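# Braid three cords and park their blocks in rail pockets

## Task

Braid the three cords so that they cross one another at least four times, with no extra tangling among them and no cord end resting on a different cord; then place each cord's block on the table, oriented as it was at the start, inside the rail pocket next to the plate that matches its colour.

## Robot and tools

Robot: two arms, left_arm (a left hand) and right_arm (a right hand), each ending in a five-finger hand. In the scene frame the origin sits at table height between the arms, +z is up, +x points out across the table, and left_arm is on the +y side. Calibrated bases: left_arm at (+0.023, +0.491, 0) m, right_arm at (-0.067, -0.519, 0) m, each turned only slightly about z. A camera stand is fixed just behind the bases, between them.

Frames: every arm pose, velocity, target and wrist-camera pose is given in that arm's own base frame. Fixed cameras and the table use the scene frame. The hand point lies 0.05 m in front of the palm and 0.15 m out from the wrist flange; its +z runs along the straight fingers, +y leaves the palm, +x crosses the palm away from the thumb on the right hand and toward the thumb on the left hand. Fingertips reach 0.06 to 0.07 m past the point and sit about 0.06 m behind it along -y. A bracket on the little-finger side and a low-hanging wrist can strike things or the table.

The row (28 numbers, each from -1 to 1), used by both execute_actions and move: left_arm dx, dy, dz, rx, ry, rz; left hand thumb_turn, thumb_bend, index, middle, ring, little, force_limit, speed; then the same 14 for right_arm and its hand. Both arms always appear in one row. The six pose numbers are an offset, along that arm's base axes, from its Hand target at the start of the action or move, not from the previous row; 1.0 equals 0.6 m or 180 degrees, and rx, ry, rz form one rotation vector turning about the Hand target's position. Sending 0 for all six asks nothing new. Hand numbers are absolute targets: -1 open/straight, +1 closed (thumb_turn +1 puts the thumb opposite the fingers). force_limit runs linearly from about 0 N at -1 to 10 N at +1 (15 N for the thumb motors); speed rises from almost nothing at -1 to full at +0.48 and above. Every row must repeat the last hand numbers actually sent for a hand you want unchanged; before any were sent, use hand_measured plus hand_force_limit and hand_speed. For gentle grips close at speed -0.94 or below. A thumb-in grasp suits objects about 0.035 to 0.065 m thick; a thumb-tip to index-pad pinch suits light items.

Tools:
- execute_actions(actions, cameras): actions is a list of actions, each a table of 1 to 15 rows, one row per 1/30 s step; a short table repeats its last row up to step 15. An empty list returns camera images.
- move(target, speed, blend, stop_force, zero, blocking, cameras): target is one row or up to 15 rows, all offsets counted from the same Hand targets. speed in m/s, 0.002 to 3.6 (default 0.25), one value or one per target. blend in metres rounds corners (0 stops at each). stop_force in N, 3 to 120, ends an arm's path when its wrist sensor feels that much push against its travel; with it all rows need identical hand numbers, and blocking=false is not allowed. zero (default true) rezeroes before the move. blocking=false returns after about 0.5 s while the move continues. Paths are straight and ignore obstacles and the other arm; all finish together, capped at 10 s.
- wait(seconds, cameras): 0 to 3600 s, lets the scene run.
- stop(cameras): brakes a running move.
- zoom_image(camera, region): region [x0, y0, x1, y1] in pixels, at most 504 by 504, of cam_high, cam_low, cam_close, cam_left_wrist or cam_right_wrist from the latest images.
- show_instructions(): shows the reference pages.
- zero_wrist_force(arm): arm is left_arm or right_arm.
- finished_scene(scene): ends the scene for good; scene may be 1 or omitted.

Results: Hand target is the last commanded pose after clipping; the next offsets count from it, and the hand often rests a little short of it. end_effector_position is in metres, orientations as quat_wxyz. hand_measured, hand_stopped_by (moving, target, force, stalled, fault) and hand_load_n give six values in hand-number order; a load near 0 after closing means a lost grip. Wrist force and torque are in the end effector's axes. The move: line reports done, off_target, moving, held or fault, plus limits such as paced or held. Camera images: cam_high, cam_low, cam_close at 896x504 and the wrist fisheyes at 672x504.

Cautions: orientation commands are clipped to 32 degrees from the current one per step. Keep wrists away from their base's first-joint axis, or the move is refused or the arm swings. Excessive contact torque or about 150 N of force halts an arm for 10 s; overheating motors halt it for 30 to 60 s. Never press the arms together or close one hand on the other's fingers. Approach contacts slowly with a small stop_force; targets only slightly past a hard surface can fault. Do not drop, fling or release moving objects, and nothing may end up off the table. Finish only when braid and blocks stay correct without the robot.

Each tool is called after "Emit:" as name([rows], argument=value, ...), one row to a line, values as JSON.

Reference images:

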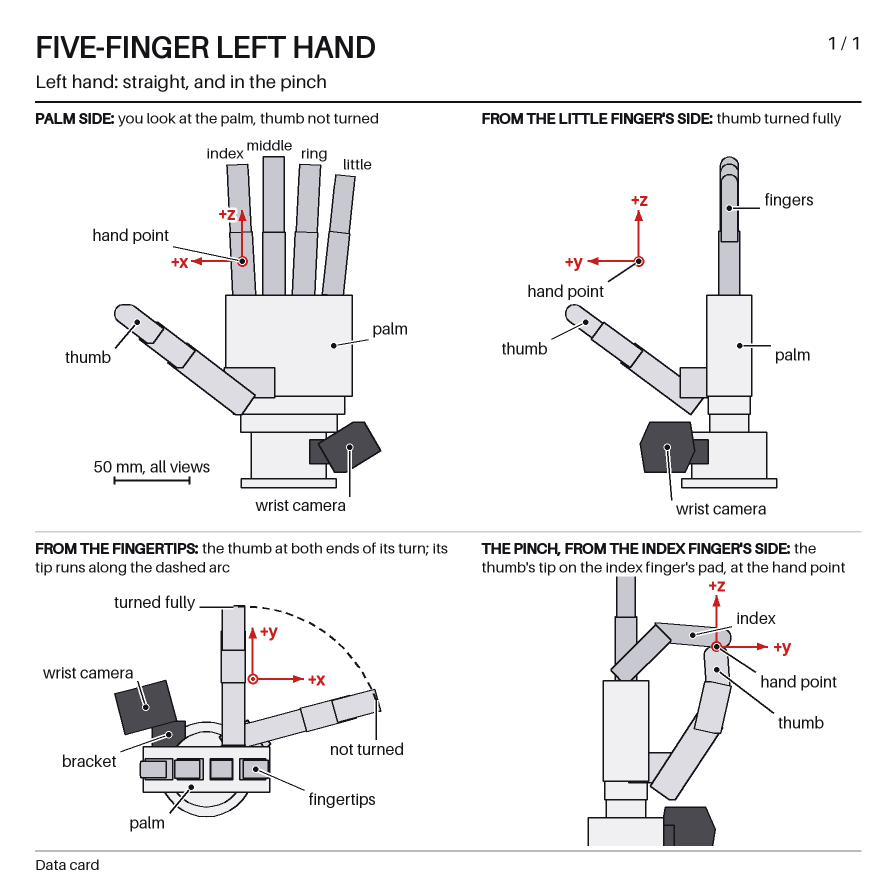

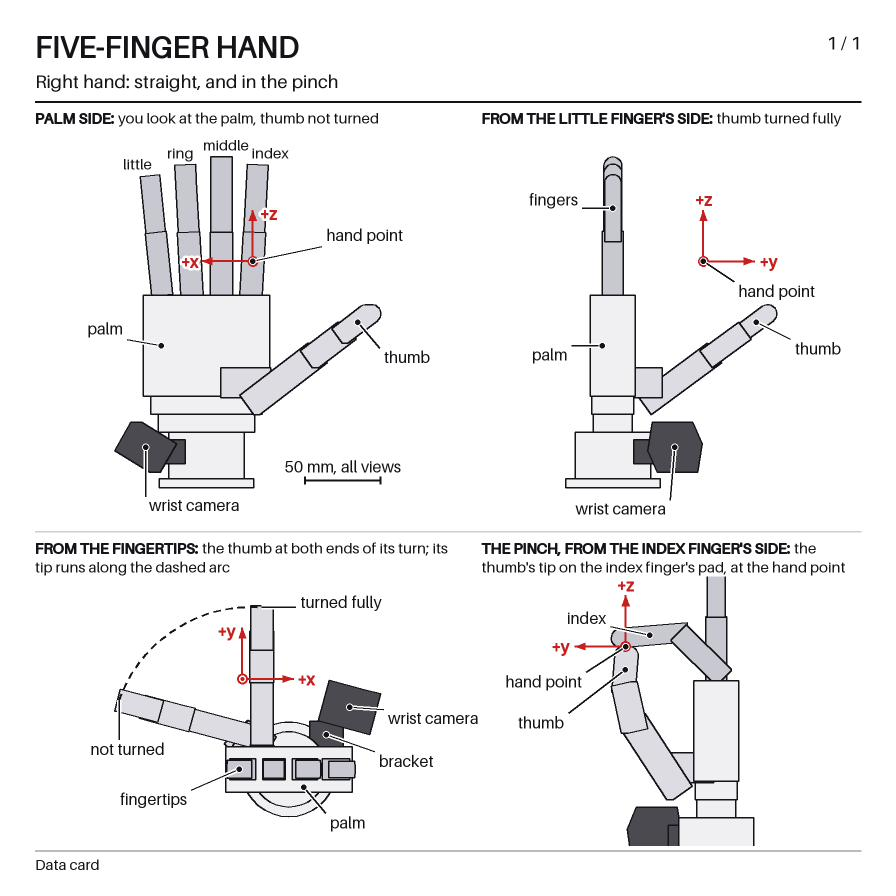

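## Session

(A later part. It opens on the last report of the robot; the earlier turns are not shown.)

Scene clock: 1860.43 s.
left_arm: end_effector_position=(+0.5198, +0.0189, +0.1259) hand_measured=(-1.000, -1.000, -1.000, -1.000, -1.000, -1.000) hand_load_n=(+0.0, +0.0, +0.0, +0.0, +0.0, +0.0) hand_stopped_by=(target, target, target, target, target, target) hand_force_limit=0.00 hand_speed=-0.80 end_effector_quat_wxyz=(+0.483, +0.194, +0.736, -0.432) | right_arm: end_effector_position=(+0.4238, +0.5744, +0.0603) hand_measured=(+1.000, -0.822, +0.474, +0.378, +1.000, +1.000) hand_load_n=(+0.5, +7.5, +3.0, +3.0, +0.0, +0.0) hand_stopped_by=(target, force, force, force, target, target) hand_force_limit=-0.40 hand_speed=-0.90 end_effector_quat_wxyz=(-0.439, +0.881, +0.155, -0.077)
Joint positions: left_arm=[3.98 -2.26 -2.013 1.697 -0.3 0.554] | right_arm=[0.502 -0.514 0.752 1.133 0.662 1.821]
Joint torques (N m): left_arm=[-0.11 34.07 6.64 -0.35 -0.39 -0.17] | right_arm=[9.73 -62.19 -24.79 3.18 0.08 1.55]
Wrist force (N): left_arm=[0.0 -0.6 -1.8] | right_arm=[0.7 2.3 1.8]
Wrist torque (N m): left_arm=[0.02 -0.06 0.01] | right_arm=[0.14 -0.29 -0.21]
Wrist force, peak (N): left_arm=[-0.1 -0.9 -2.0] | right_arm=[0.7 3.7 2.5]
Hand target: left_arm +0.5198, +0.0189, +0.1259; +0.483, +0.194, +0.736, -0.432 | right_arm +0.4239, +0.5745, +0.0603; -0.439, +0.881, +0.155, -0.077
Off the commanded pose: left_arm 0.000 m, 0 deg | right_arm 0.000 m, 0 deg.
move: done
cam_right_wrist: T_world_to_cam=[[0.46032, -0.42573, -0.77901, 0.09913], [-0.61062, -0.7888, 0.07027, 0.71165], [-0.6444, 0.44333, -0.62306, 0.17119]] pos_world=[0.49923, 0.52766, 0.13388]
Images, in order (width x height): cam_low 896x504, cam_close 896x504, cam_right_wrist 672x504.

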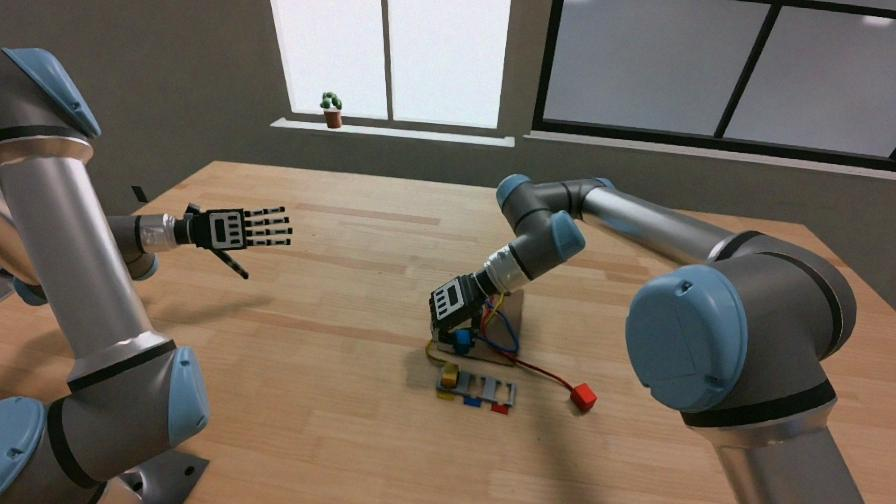

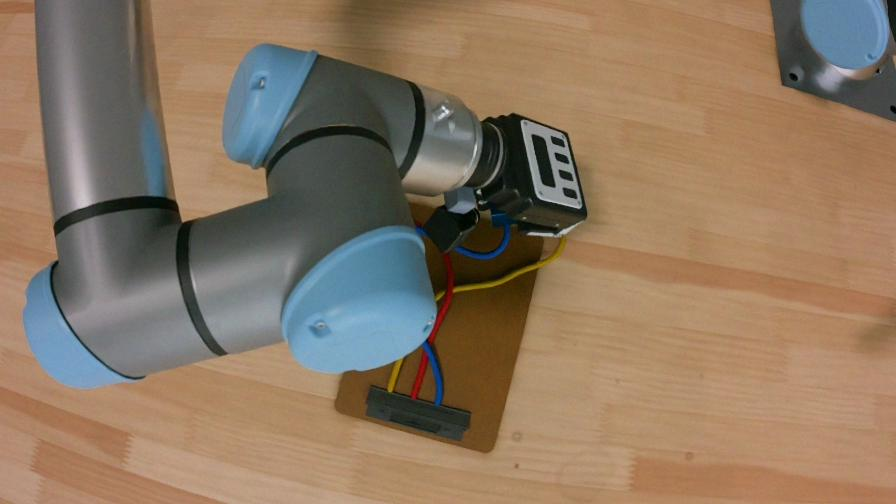

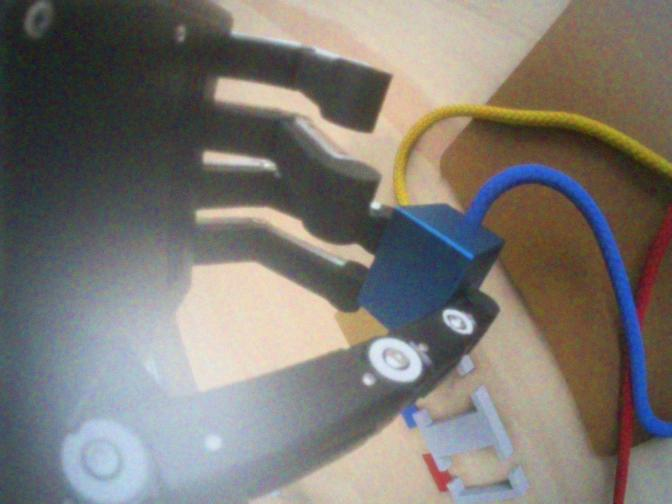

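Emit:
move([
  [0,0,0,0,0,0,-1,-1,-1,-1,-1,-1,0,-0.8,0.0083,-0.0522,0,0,0,-0.0556,1,-0.68,0.5,0.58,1,1,-0.4,-0.9],
  [0,0,0,0,0,0,-1,-1,-1,-1,-1,-1,0,-0.8,-0.0793,-0.0563,0,0,0,-0.1319,1,-0.68,0.5,0.58,1,1,-0.4,-0.9],
], speed=[0.06,0.06], blend=[0.005,0], cameras=["cam_low","cam_right_wrist","cam_close"])

Emit:
zoom_image(camera="cam_low", region=[400, 270, 580, 430])

Emit:
zoom_image(camera="cam_close", region=[380, 100, 600, 320])

Scene clock: 1882.87 s.
left_arm: end_effector_position=(+0.5198, +0.0189, +0.1259) hand_measured=(-1.000, -1.000, -1.000, -1.000, -1.000, -1.000) hand_load_n=(+0.0, +0.0, +0.0, +0.0, +0.0, +0.0) hand_stopped_by=(target, target, target, target, target, target) hand_force_limit=0.00 hand_speed=-0.80 end_effector_quat_wxyz=(+0.483, +0.194, +0.736, -0.432) | right_arm: end_effector_position=(+0.3762, +0.5407, +0.0603) hand_measured=(+1.000, -0.822, +0.474, +0.378, +1.000, +1.000) hand_load_n=(+0.5, +7.0, +3.0, +3.0, +0.0, +0.0) hand_stopped_by=(target, force, force, force, target, target) hand_force_limit=-0.40 hand_speed=-0.90 end_effector_quat_wxyz=(-0.446, +0.895, -0.029, +0.015)
Joint positions: left_arm=[3.98 -2.26 -2.013 1.697 -0.3 0.554] | right_arm=[0.512 -0.907 1.384 0.468 0.838 2.395]
Joint torques (N m): left_arm=[1.56 32.93 7.49 -0.38 -0.39 -0.31] | right_arm=[-7.99 -43.77 -17.58 0.66 -2.7 -0.52]
Wrist force (N): left_arm=[-0.1 -0.6 -1.8] | right_arm=[0.6 2.4 1.9]
Wrist torque (N m): left_arm=[0.00 -0.06 0.00] | right_arm=[0.15 -0.25 -0.04]
Wrist force, peak (N): left_arm=[0.3 -0.8 -2.0] | right_arm=[0.8 2.7 2.1]
Hand target: left_arm +0.5198, +0.0189, +0.1259; +0.483, +0.194, +0.736, -0.432 | right_arm +0.3763, +0.5407, +0.0603; -0.446, +0.895, -0.029, +0.015
Off the commanded pose: left_arm 0.000 m, 0 deg | right_arm 0.000 m, 0 deg.
move: done
cam_right_wrist: T_world_to_cam=[[0.25014, -0.57497, -0.779, 0.26649], [-0.87647, -0.47632, 0.07014, 0.58702], [-0.41138, 0.66522, -0.62309, -0.05224]] pos_world=[0.42635, 0.46759, 0.13387]
Images, in order (width x height): cam_low 896x504, cam_close 896x504, cam_right_wrist 672x504.

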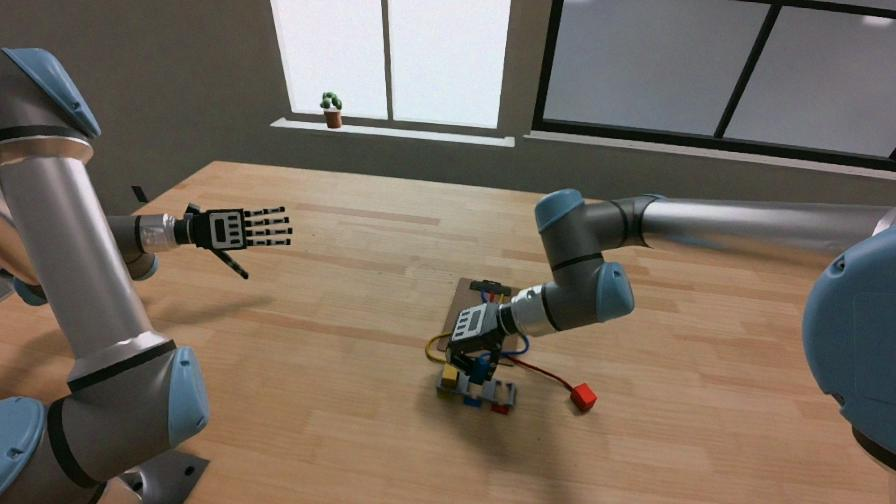

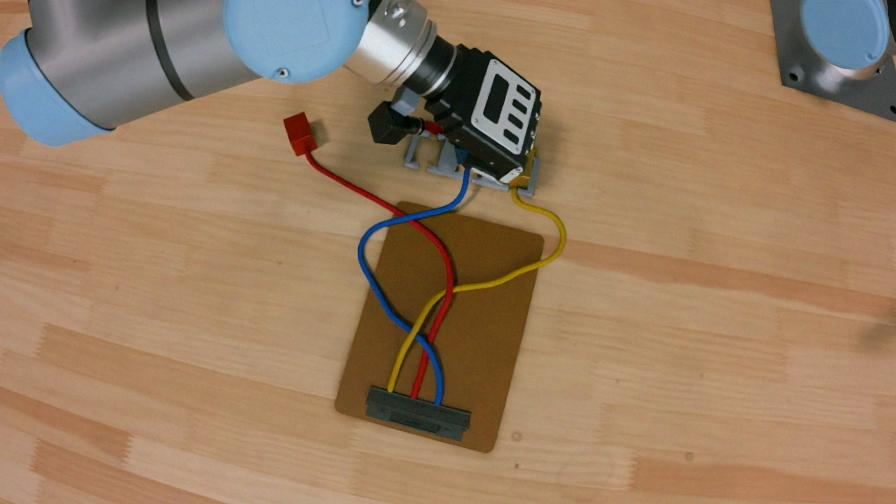

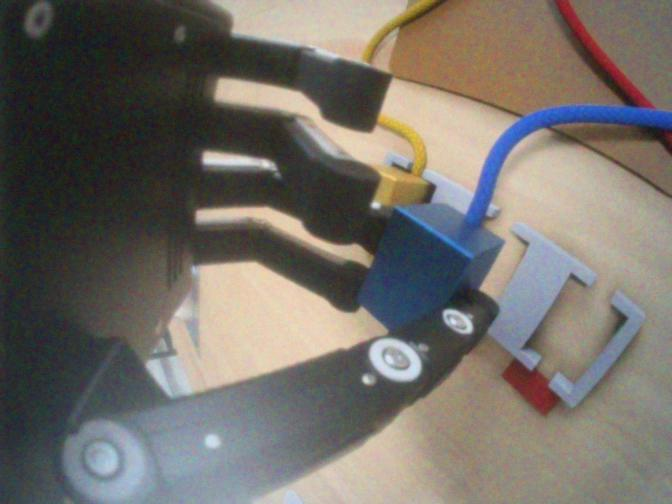

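Scaled by 2.800 from the camera's image (finer frame: 1280x720).

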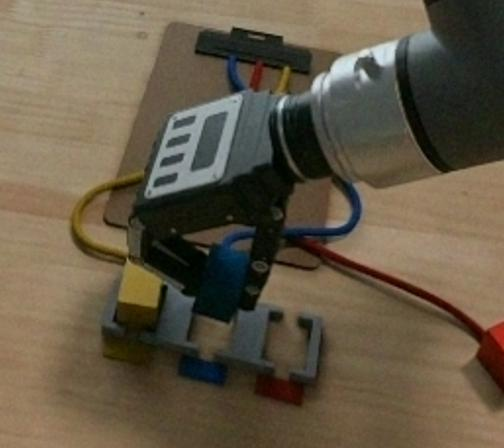

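Scaled by 2.291 from the camera's image (finer frame: 1280x720).

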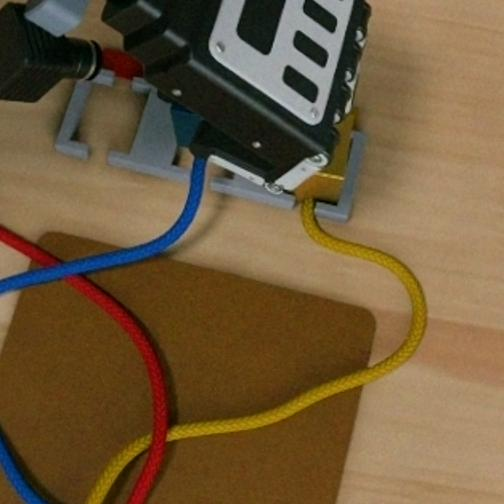

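Emit:
move([
  [0,0,0,0,0,0,-1,-1,-1,-1,-1,-1,0,-0.8,0,0,-0.0232,0,0,0,1,-0.68,0.5,0.58,1,1,-0.4,-0.9],
], speed=[0.05], cameras=["cam_low","cam_right_wrist","cam_close"])

Emit:
zoom_image(camera="cam_low", region=[410, 340, 530, 440])

Emit:
zoom_image(camera="cam_right_wrist", region=[330, 100, 600, 370])

Emit:
zoom_image(camera="cam_close", region=[410, 100, 530, 220])

Scene clock: 1914.00 s.
left_arm: end_effector_position=(+0.5198, +0.0189, +0.1259) hand_measured=(-1.000, -1.000, -1.000, -1.000, -1.000, -1.000) hand_load_n=(+0.0, +0.0, +0.0, +0.0, +0.0, +0.0) hand_stopped_by=(target, target, target, target, target, target) hand_force_limit=0.00 hand_speed=-0.80 end_effector_quat_wxyz=(+0.483, +0.194, +0.736, -0.432) | right_arm: end_effector_position=(+0.3762, +0.5406, +0.0463) hand_measured=(+1.000, -0.822, +0.474, +0.378, +1.000, +1.000) hand_load_n=(+0.5, +7.0, +2.5, +3.0, +0.0, +0.0) hand_stopped_by=(target, force, force, force, target, target) hand_force_limit=-0.40 hand_speed=-0.90 end_effector_quat_wxyz=(-0.446, +0.895, -0.029, +0.015)
Joint positions: left_arm=[3.98 -2.26 -2.013 1.697 -0.3 0.554] | right_arm=[0.512 -0.892 1.397 0.44 0.838 2.395]
Joint torques (N m): left_arm=[0.67 32.38 7.53 -0.28 -0.27 -0.2] | right_arm=[-6.7 -51.81 -23.84 2.17 -0.07 -0.59]
Wrist force (N): left_arm=[0.0 -0.7 -1.7] | right_arm=[0.7 2.3 1.7]
Wrist torque (N m): left_arm=[-0.01 -0.06 0.00] | right_arm=[0.15 -0.27 -0.04]
Wrist force, peak (N): left_arm=[0.1 -0.6 -2.1] | right_arm=[0.5 2.7 2.4]
Hand target: left_arm +0.5198, +0.0189, +0.1259; +0.483, +0.194, +0.736, -0.432 | right_arm +0.3763, +0.5407, +0.0464; -0.446, +0.895, -0.029, +0.015
Off the commanded pose: left_arm 0.000 m, 0 deg | right_arm 0.000 m, 0 deg.
move: done
cam_right_wrist: T_world_to_cam=[[0.24978, -0.5751, -0.77902, 0.25574], [-0.87656, -0.47612, 0.07043, 0.58786], [-0.41141, 0.66526, -0.62304, -0.06091]] pos_world=[0.42635, 0.46749, 0.11988]
Images, in order (width x height): cam_low 896x504, cam_close 896x504, cam_right_wrist 672x504.

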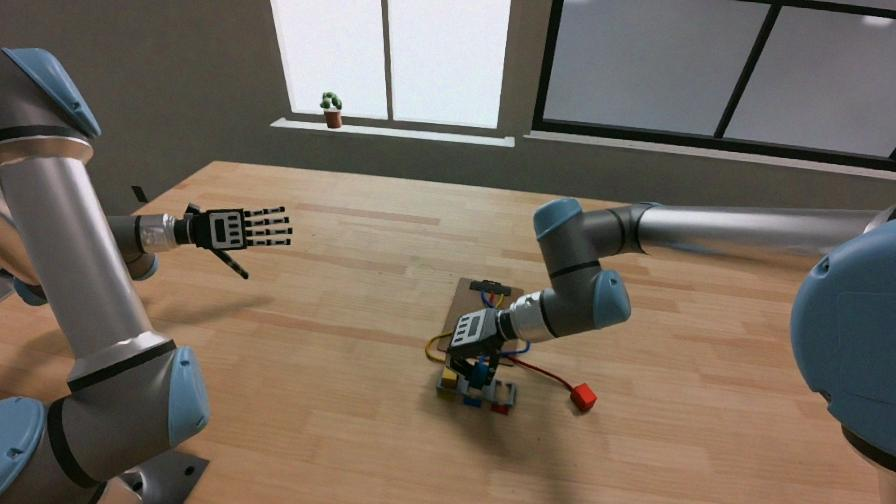

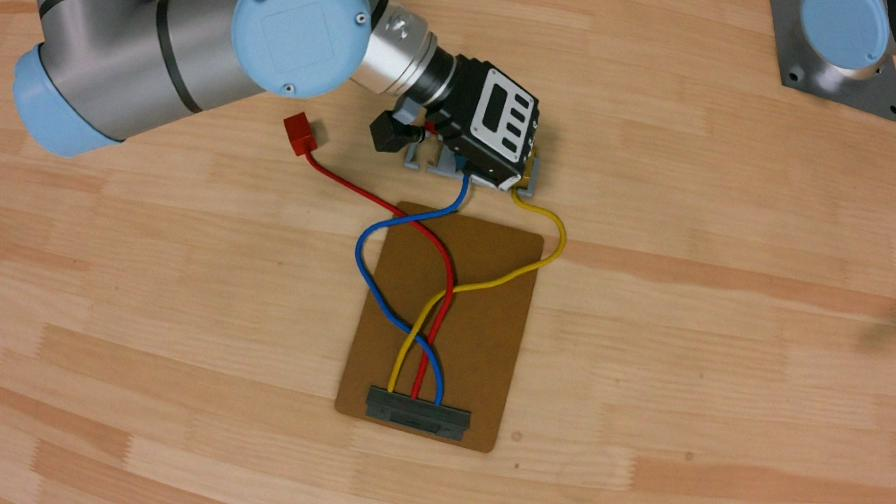

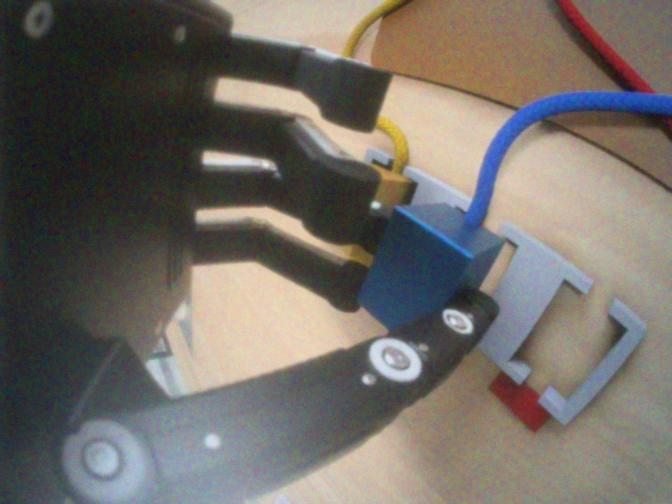

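Scaled by 4.200 from the camera's image (finer frame: 1280x720).

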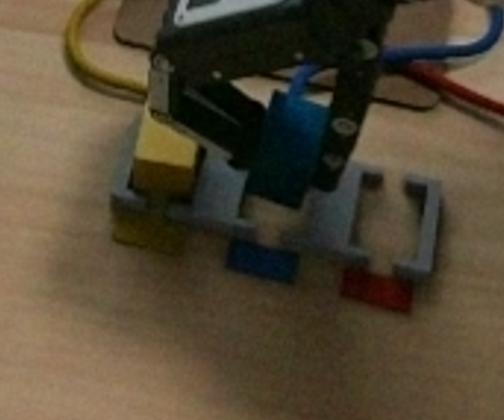

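Scaled by 1.867 from the camera's image (finer frame: 960x720).

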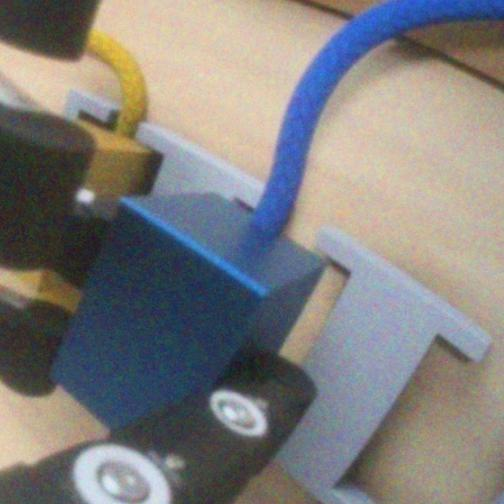

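Scaled by 4.200 from the camera's image (finer frame: 1280x720).

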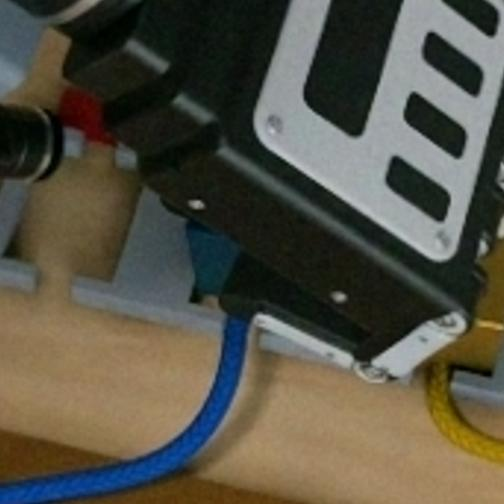

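Emit:
move([
  [0,0,0,0,0,0,-1,-1,-1,-1,-1,-1,0,-0.8,-0.0047,0.0003,0,0,0,0,1,-0.68,0.5,0.58,1,1,-0.4,-0.9],
], speed=[0.02], cameras=["cam_right_wrist","cam_close"])

Emit:
zoom_image(camera="cam_close", region=[430, 140, 490, 200])

Emit:
zoom_image(camera="cam_right_wrist", region=[330, 100, 600, 370])

Scene clock: 1954.47 s.
left_arm: end_effector_position=(+0.5198, +0.0189, +0.1259) hand_measured=(-1.000, -1.000, -1.000, -1.000, -1.000, -1.000) hand_load_n=(+0.0, +0.0, +0.0, +0.0, +0.0, +0.0) hand_stopped_by=(target, target, target, target, target, target) hand_force_limit=0.00 hand_speed=-0.80 end_effector_quat_wxyz=(+0.483, +0.194, +0.736, -0.432) | right_arm: end_effector_position=(+0.3734, +0.5409, +0.0464) hand_measured=(+1.000, -0.822, +0.474, +0.378, +1.000, +1.000) hand_load_n=(+0.5, +7.0, +2.5, +3.0, +0.0, +0.0) hand_stopped_by=(target, force, force, force, target, target) hand_force_limit=-0.40 hand_speed=-0.90 end_effector_quat_wxyz=(-0.446, +0.895, -0.029, +0.015)
Joint positions: left_arm=[3.98 -2.26 -2.013 1.697 -0.3 0.554] | right_arm=[0.515 -0.896 1.404 0.434 0.84 2.398]
Joint torques (N m): left_arm=[0.36 32.58 8.01 -0.33 -0.24 -0.24] | right_arm=[-6.86 -37.96 -24.56 2.42 -1.54 -1.74]
Wrist force (N): left_arm=[-0.1 -0.8 -1.8] | right_arm=[0.6 2.3 1.7]
Wrist torque (N m): left_arm=[-0.02 -0.06 0.01] | right_arm=[0.14 -0.26 -0.23]
Wrist force, peak (N): left_arm=[-0.1 -0.6 -2.2] | right_arm=[0.5 2.6 2.0]
Hand target: left_arm +0.5198, +0.0189, +0.1259; +0.483, +0.194, +0.736, -0.432 | right_arm +0.3735, +0.5409, +0.0464; -0.446, +0.895, -0.029, +0.015
Off the commanded pose: left_arm 0.000 m, 0 deg | right_arm 0.000 m, 0 deg.
move: done
cam_right_wrist: T_world_to_cam=[[0.24996, -0.5751, -0.77896, 0.25655], [-0.87656, -0.47614, 0.07025, 0.58553], [-0.4113, 0.66525, -0.62312, -0.06216]] pos_world=[0.42355, 0.46769, 0.11998]
Images, in order (width x height): cam_close 896x504, cam_right_wrist 672x504.

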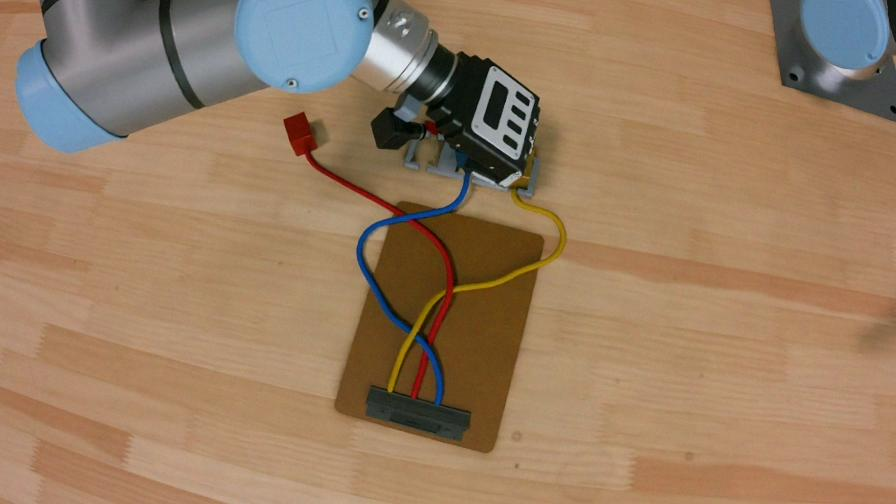

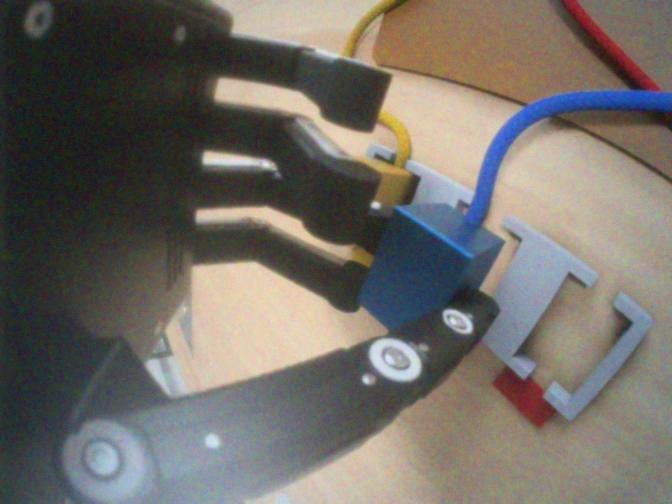

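Scaled by 8.400 from the camera's image (finer frame: 1280x720).

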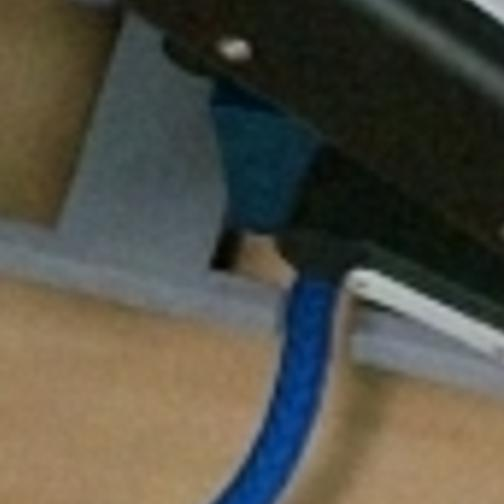

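Scaled by 1.867 from the camera's image (finer frame: 960x720).

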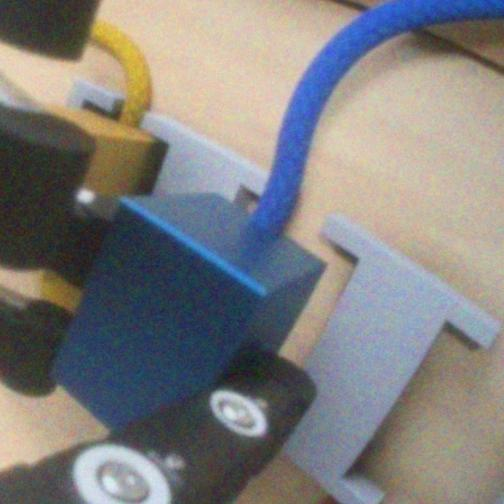

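Emit:
move([
  [0,0,0,0,0,0,-1,-1,-1,-1,-1,-1,0,-0.8,0.0012,0,0,0,0,0,1,-0.68,0.5,0.58,1,1,-0.4,-0.9],
], speed=[0.02])

Emit:
move(target=[0,0,0,0,0,0,-1,-1,-1,-1,-1,-1,0,-0.8,0,0,-0.0333,0,0,0,1,-0.68,0.5,0.58,1,1,-0.4,-0.9], speed=0.01, stop_force=4, cameras=["cam_low","cam_right_wrist","cam_close"])

Emit:
zoom_image(camera="cam_low", region=[410, 340, 530, 440])

Emit:
zoom_image(camera="cam_right_wrist", region=[330, 100, 600, 370])

Emit:
zoom_image(camera="cam_close", region=[430, 140, 490, 200])

Scene clock: 1968.87 s.
left_arm: end_effector_position=(+0.5198, +0.0189, +0.1259) hand_measured=(-1.000, -1.000, -1.000, -1.000, -1.000, -1.000) hand_load_n=(+0.0, +0.0, +0.0, +0.0, +0.0, +0.0) hand_stopped_by=(target, target, target, target, target, target) hand_force_limit=0.00 hand_speed=-0.80 end_effector_quat_wxyz=(+0.483, +0.194, +0.736, -0.432) | right_arm: end_effector_position=(+0.3742, +0.5408, +0.0463) hand_measured=(+1.000, -0.822, +0.474, +0.378, +1.000, +1.000) hand_load_n=(+1.0, +7.5, +3.0, +3.0, +0.0, +0.0) hand_stopped_by=(target, force, force, force, target, target) hand_force_limit=-0.40 hand_speed=-0.90 end_effector_quat_wxyz=(-0.446, +0.895, -0.029, +0.015)
Joint positions: left_arm=[3.98 -2.26 -2.013 1.697 -0.3 0.554] | right_arm=[0.514 -0.895 1.402 0.436 0.839 2.397]
Joint torques (N m): left_arm=[0.83 32.76 6.72 -0.39 -0.56 -0.02] | right_arm=[3.19 -51.06 -9.11 -0.03 -1.93 0.41]
Wrist force (N): left_arm=[-0.2 -0.6 -2.0] | right_arm=[0.6 2.3 1.8]
Wrist torque (N m): left_arm=[0.02 -0.06 0.00] | right_arm=[0.13 -0.27 -0.06]
Wrist force, peak (N): left_arm=[0.1 -0.8 -2.1] | right_arm=[0.8 2.5 1.9]
Hand target: left_arm +0.5198, +0.0189, +0.1259; +0.483, +0.194, +0.736, -0.432 | right_arm +0.3742, +0.5409, +0.0464; -0.446, +0.895, -0.029, +0.015
Off the commanded pose: left_arm 0.000 m, 0 deg | right_arm 0.000 m, 0 deg.
move: done

Scene clock: 1971.53 s.
left_arm: end_effector_position=(+0.5198, +0.0189, +0.1259) hand_measured=(-1.000, -1.000, -1.000, -1.000, -1.000, -1.000) hand_load_n=(+0.0, +0.0, +0.0, +0.0, +0.0, +0.0) hand_stopped_by=(target, target, target, target, target, target) hand_force_limit=0.00 hand_speed=-0.80 end_effector_quat_wxyz=(+0.483, +0.194, +0.736, -0.432) | right_arm: end_effector_position=(+0.3742, +0.5409, +0.0304) hand_measured=(+1.000, -0.822, +0.474, +0.378, +1.000, +1.000) hand_load_n=(+0.5, +7.5, +2.5, +3.0, +0.0, +0.0) hand_stopped_by=(target, force, force, force, target, target) hand_force_limit=-0.40 hand_speed=-0.90 end_effector_quat_wxyz=(-0.446, +0.895, -0.029, +0.015)
Joint positions: left_arm=[3.98 -2.26 -2.013 1.697 -0.3 0.554] | right_arm=[0.514 -0.876 1.415 0.404 0.839 2.397]
Joint torques (N m): left_arm=[1.01 33.37 6.55 -0.44 -0.36 -0.26] | right_arm=[5.65 -51.84 -23.7 1.22 0.49 1.05]
Wrist force (N): left_arm=[0.0 -0.4 -1.6] | right_arm=[0.5 2.1 1.8]
Wrist torque (N m): left_arm=[0.02 -0.07 0.00] | right_arm=[0.14 -0.26 -0.07]
Wrist force, peak (N): left_arm=[0.0 -0.7 -2.1] | right_arm=[-0.4 -6.8 -1.3]
Hand target: left_arm +0.5198, +0.0189, +0.1259; +0.483, +0.194, +0.736, -0.432 | right_arm +0.3742, +0.5409, +0.0304; -0.446, +0.895, -0.029, +0.015 (not the last commanded pose)
Off the commanded pose: left_arm 0.000 m, 0 deg | right_arm 0.004 m, 0 deg.
move: contact (right_arm)
cam_right_wrist: T_world_to_cam=[[0.2499, -0.57501, -0.77905, 0.24388], [-0.87657, -0.47612, 0.07023, 0.58735], [-0.4113, 0.66534, -0.62302, -0.07186]] pos_world=[0.42435, 0.46769, 0.10398]
Images, in order (width x height): cam_low 896x504, cam_close 896x504, cam_right_wrist 672x504.

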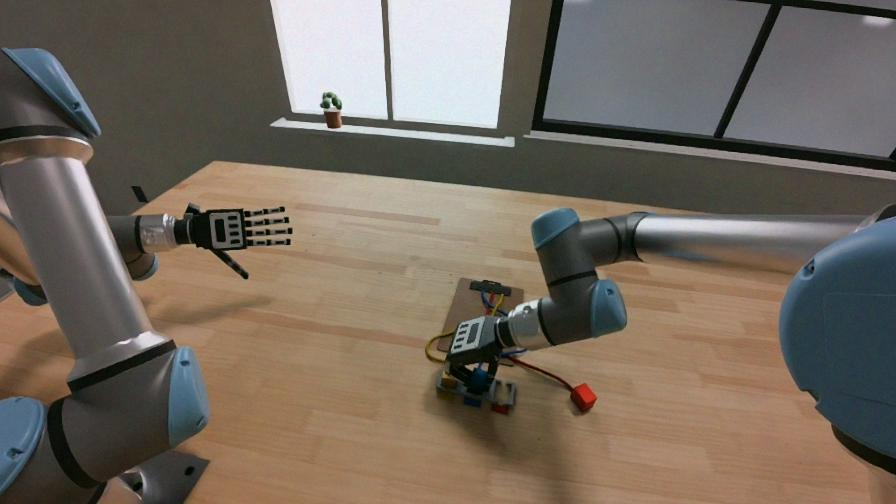

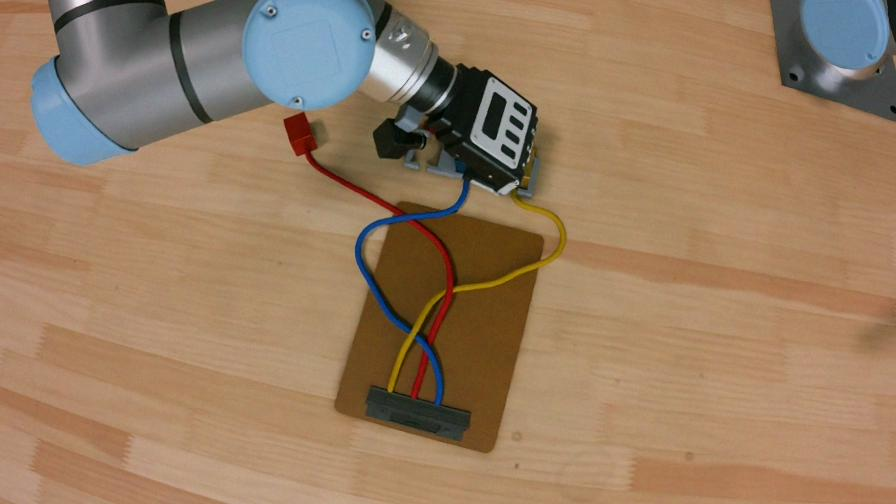

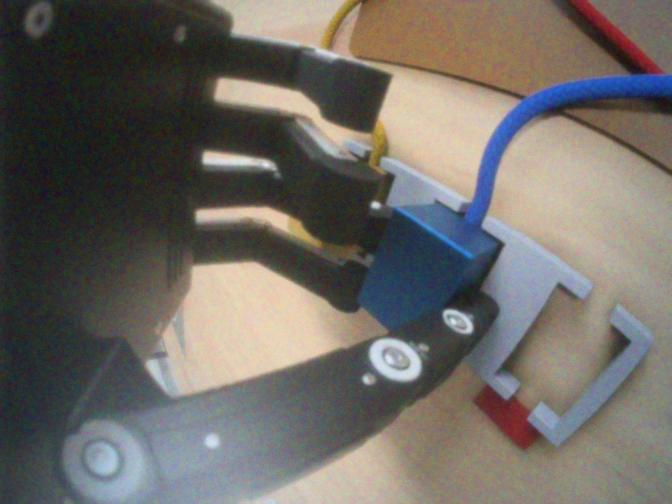

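Scaled by 4.200 from the camera's image (finer frame: 1280x720).

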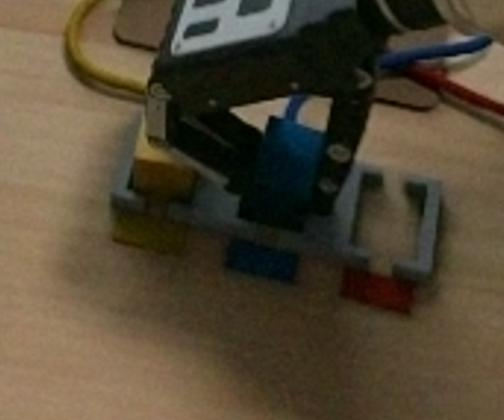

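Scaled by 1.867 from the camera's image (finer frame: 960x720).

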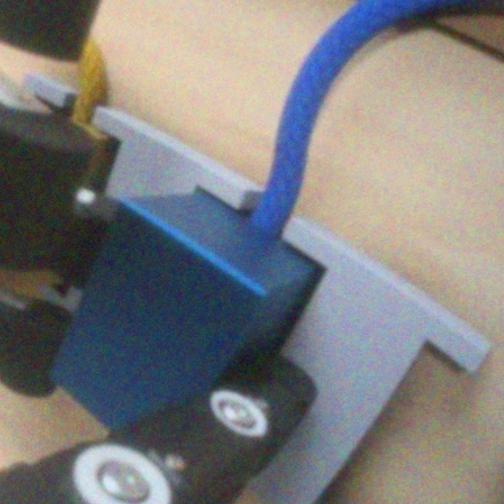

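Scaled by 8.400 from the camera's image (finer frame: 1280x720).

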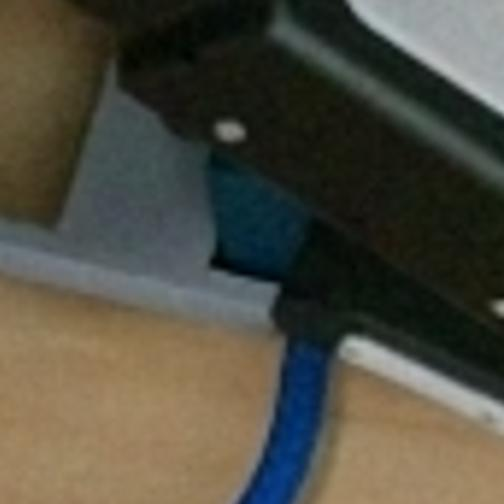

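Emit:
move(target=[0,0,0,0,0,0,-1,-1,-1,-1,-1,-1,0,-0.8,0,0,0,0,0,0,1,-0.95,0.39,0.29,1,1,-0.5,-0.85])

Emit:
move(target=[0,0,0,0,0,0,-1,-1,-1,-1,-1,-1,0,-0.8,0,0,0.15,0,0,0,1,-0.95,0.39,0.29,1,1,-0.5,-0.85], speed=0.05, cameras=["cam_low","cam_right_wrist","cam_close"])

Emit:
zoom_image(camera="cam_close", region=[330, 100, 600, 370])

Scene clock: 1979.50 s.
left_arm: end_effector_position=(+0.5198, +0.0189, +0.1259) hand_measured=(-1.000, -1.000, -1.000, -1.000, -1.000, -1.000) hand_load_n=(+0.0, +0.0, -0.5, +0.0, +0.0, +0.0) hand_stopped_by=(target, target, target, target, target, target) hand_force_limit=0.00 hand_speed=-0.80 end_effector_quat_wxyz=(+0.483, +0.194, +0.736, -0.432) | right_arm: end_effector_position=(+0.3742, +0.5409, +0.0304) hand_measured=(+1.000, -0.950, +0.390, +0.290, +1.000, +1.000) hand_load_n=(+0.0, +0.0, +0.0, -1.0, +0.0, +0.0) hand_stopped_by=(target, target, target, target, target, target) hand_force_limit=-0.50 hand_speed=-0.85 end_effector_quat_wxyz=(-0.446, +0.895, -0.029, +0.015)
Joint positions: left_arm=[3.98 -2.26 -2.013 1.697 -0.3 0.554] | right_arm=[0.514 -0.876 1.415 0.404 0.839 2.397]
Joint torques (N m): left_arm=[0.99 32.07 8.23 -0.3 -0.22 -0.26] | right_arm=[-6.9 -49.03 -23.22 0.25 0.48 0.13]
Wrist force (N): left_arm=[0.0 -0.6 -1.5] | right_arm=[0.3 1.5 0.0]
Wrist torque (N m): left_arm=[0.00 -0.07 0.00] | right_arm=[0.15 -0.22 -0.08]
Wrist force, peak (N): left_arm=[0.1 -0.8 -2.0] | right_arm=[0.9 2.4 1.8]
Hand target: left_arm +0.5198, +0.0189, +0.1259; +0.483, +0.194, +0.736, -0.432 | right_arm +0.3742, +0.5409, +0.0304; -0.446, +0.895, -0.029, +0.015
Off the commanded pose: left_arm 0.000 m, 0 deg | right_arm 0.000 m, 0 deg.
move: done

Scene clock: 1981.60 s.
left_arm: end_effector_position=(+0.5198, +0.0189, +0.1259) hand_measured=(-1.000, -1.000, -1.000, -1.000, -1.000, -1.000) hand_load_n=(+0.0, +0.0, +0.0, +0.0, +0.0, +0.0) hand_stopped_by=(target, target, target, target, target, target) hand_force_limit=0.00 hand_speed=-0.80 end_effector_quat_wxyz=(+0.483, +0.194, +0.736, -0.432) | right_arm: end_effector_position=(+0.3742, +0.5409, +0.1204) hand_measured=(+1.000, -0.950, +0.390, +0.290, +1.000, +1.000) hand_load_n=(+0.0, +0.0, +0.0, +0.0, +0.0, +0.0) hand_stopped_by=(target, target, target, target, target, target) hand_force_limit=-0.50 hand_speed=-0.85 end_effector_quat_wxyz=(-0.446, +0.895, -0.029, +0.015)
Joint positions: left_arm=[3.98 -2.26 -2.013 1.697 -0.3 0.554] | right_arm=[0.514 -0.969 1.321 0.591 0.839 2.398]
Joint torques (N m): left_arm=[0.7 32.38 6.05 -0.28 -0.53 -0.2] | right_arm=[-3.21 -36.48 -11.12 -0.11 0.9 -0.24]
Wrist force (N): left_arm=[0.0 -0.5 -1.8] | right_arm=[0.8 1.9 1.9]
Wrist torque (N m): left_arm=[0.02 -0.07 0.00] | right_arm=[0.10 -0.31 -0.05]
Wrist force, peak (N): left_arm=[-0.1 -0.7 -2.0] | right_arm=[0.8 1.9 1.9]
Hand target: left_arm +0.5198, +0.0189, +0.1259; +0.483, +0.194, +0.736, -0.432 | right_arm +0.3742, +0.5409, +0.1204; -0.446, +0.895, -0.029, +0.015
Off the commanded pose: left_arm 0.000 m, 0 deg | right_arm 0.000 m, 0 deg.
move: done
cam_right_wrist: T_world_to_cam=[[0.25001, -0.57494, -0.77906, 0.31399], [-0.87663, -0.47604, 0.06999, 0.58106], [-0.4111, 0.66546, -0.62303, -0.01586]] pos_world=[0.42435, 0.46769, 0.19407]
Images, in order (width x height): cam_low 896x504, cam_close 896x504, cam_right_wrist 672x504.

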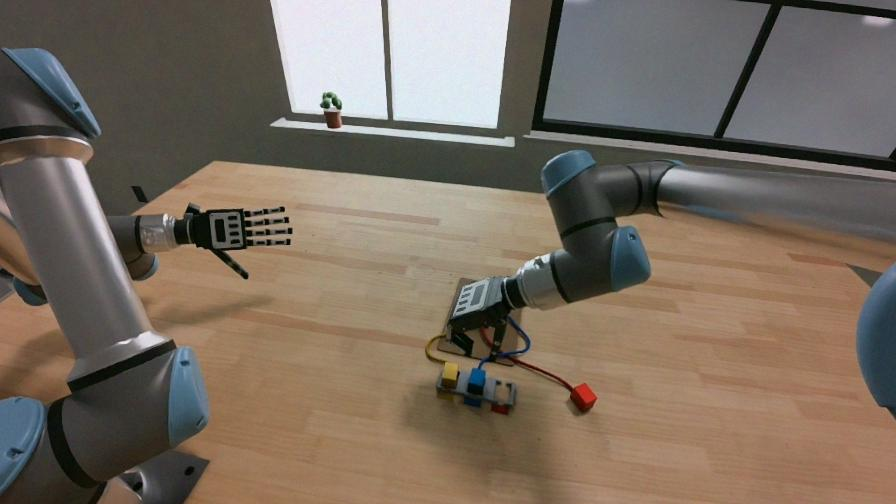

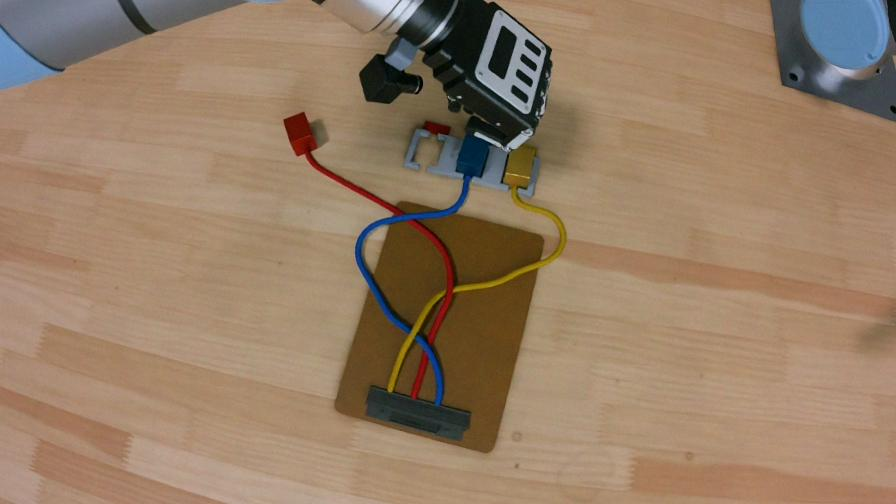

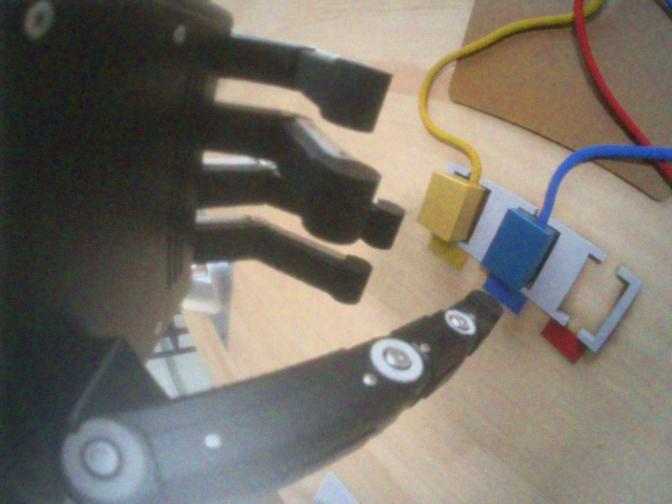

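Scaled by 1.867 from the camera's image (finer frame: 1280x720).

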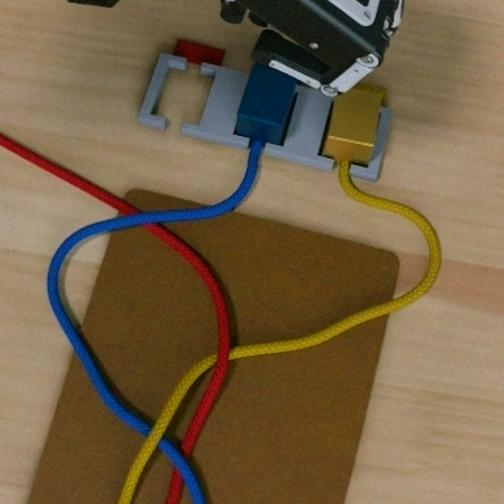

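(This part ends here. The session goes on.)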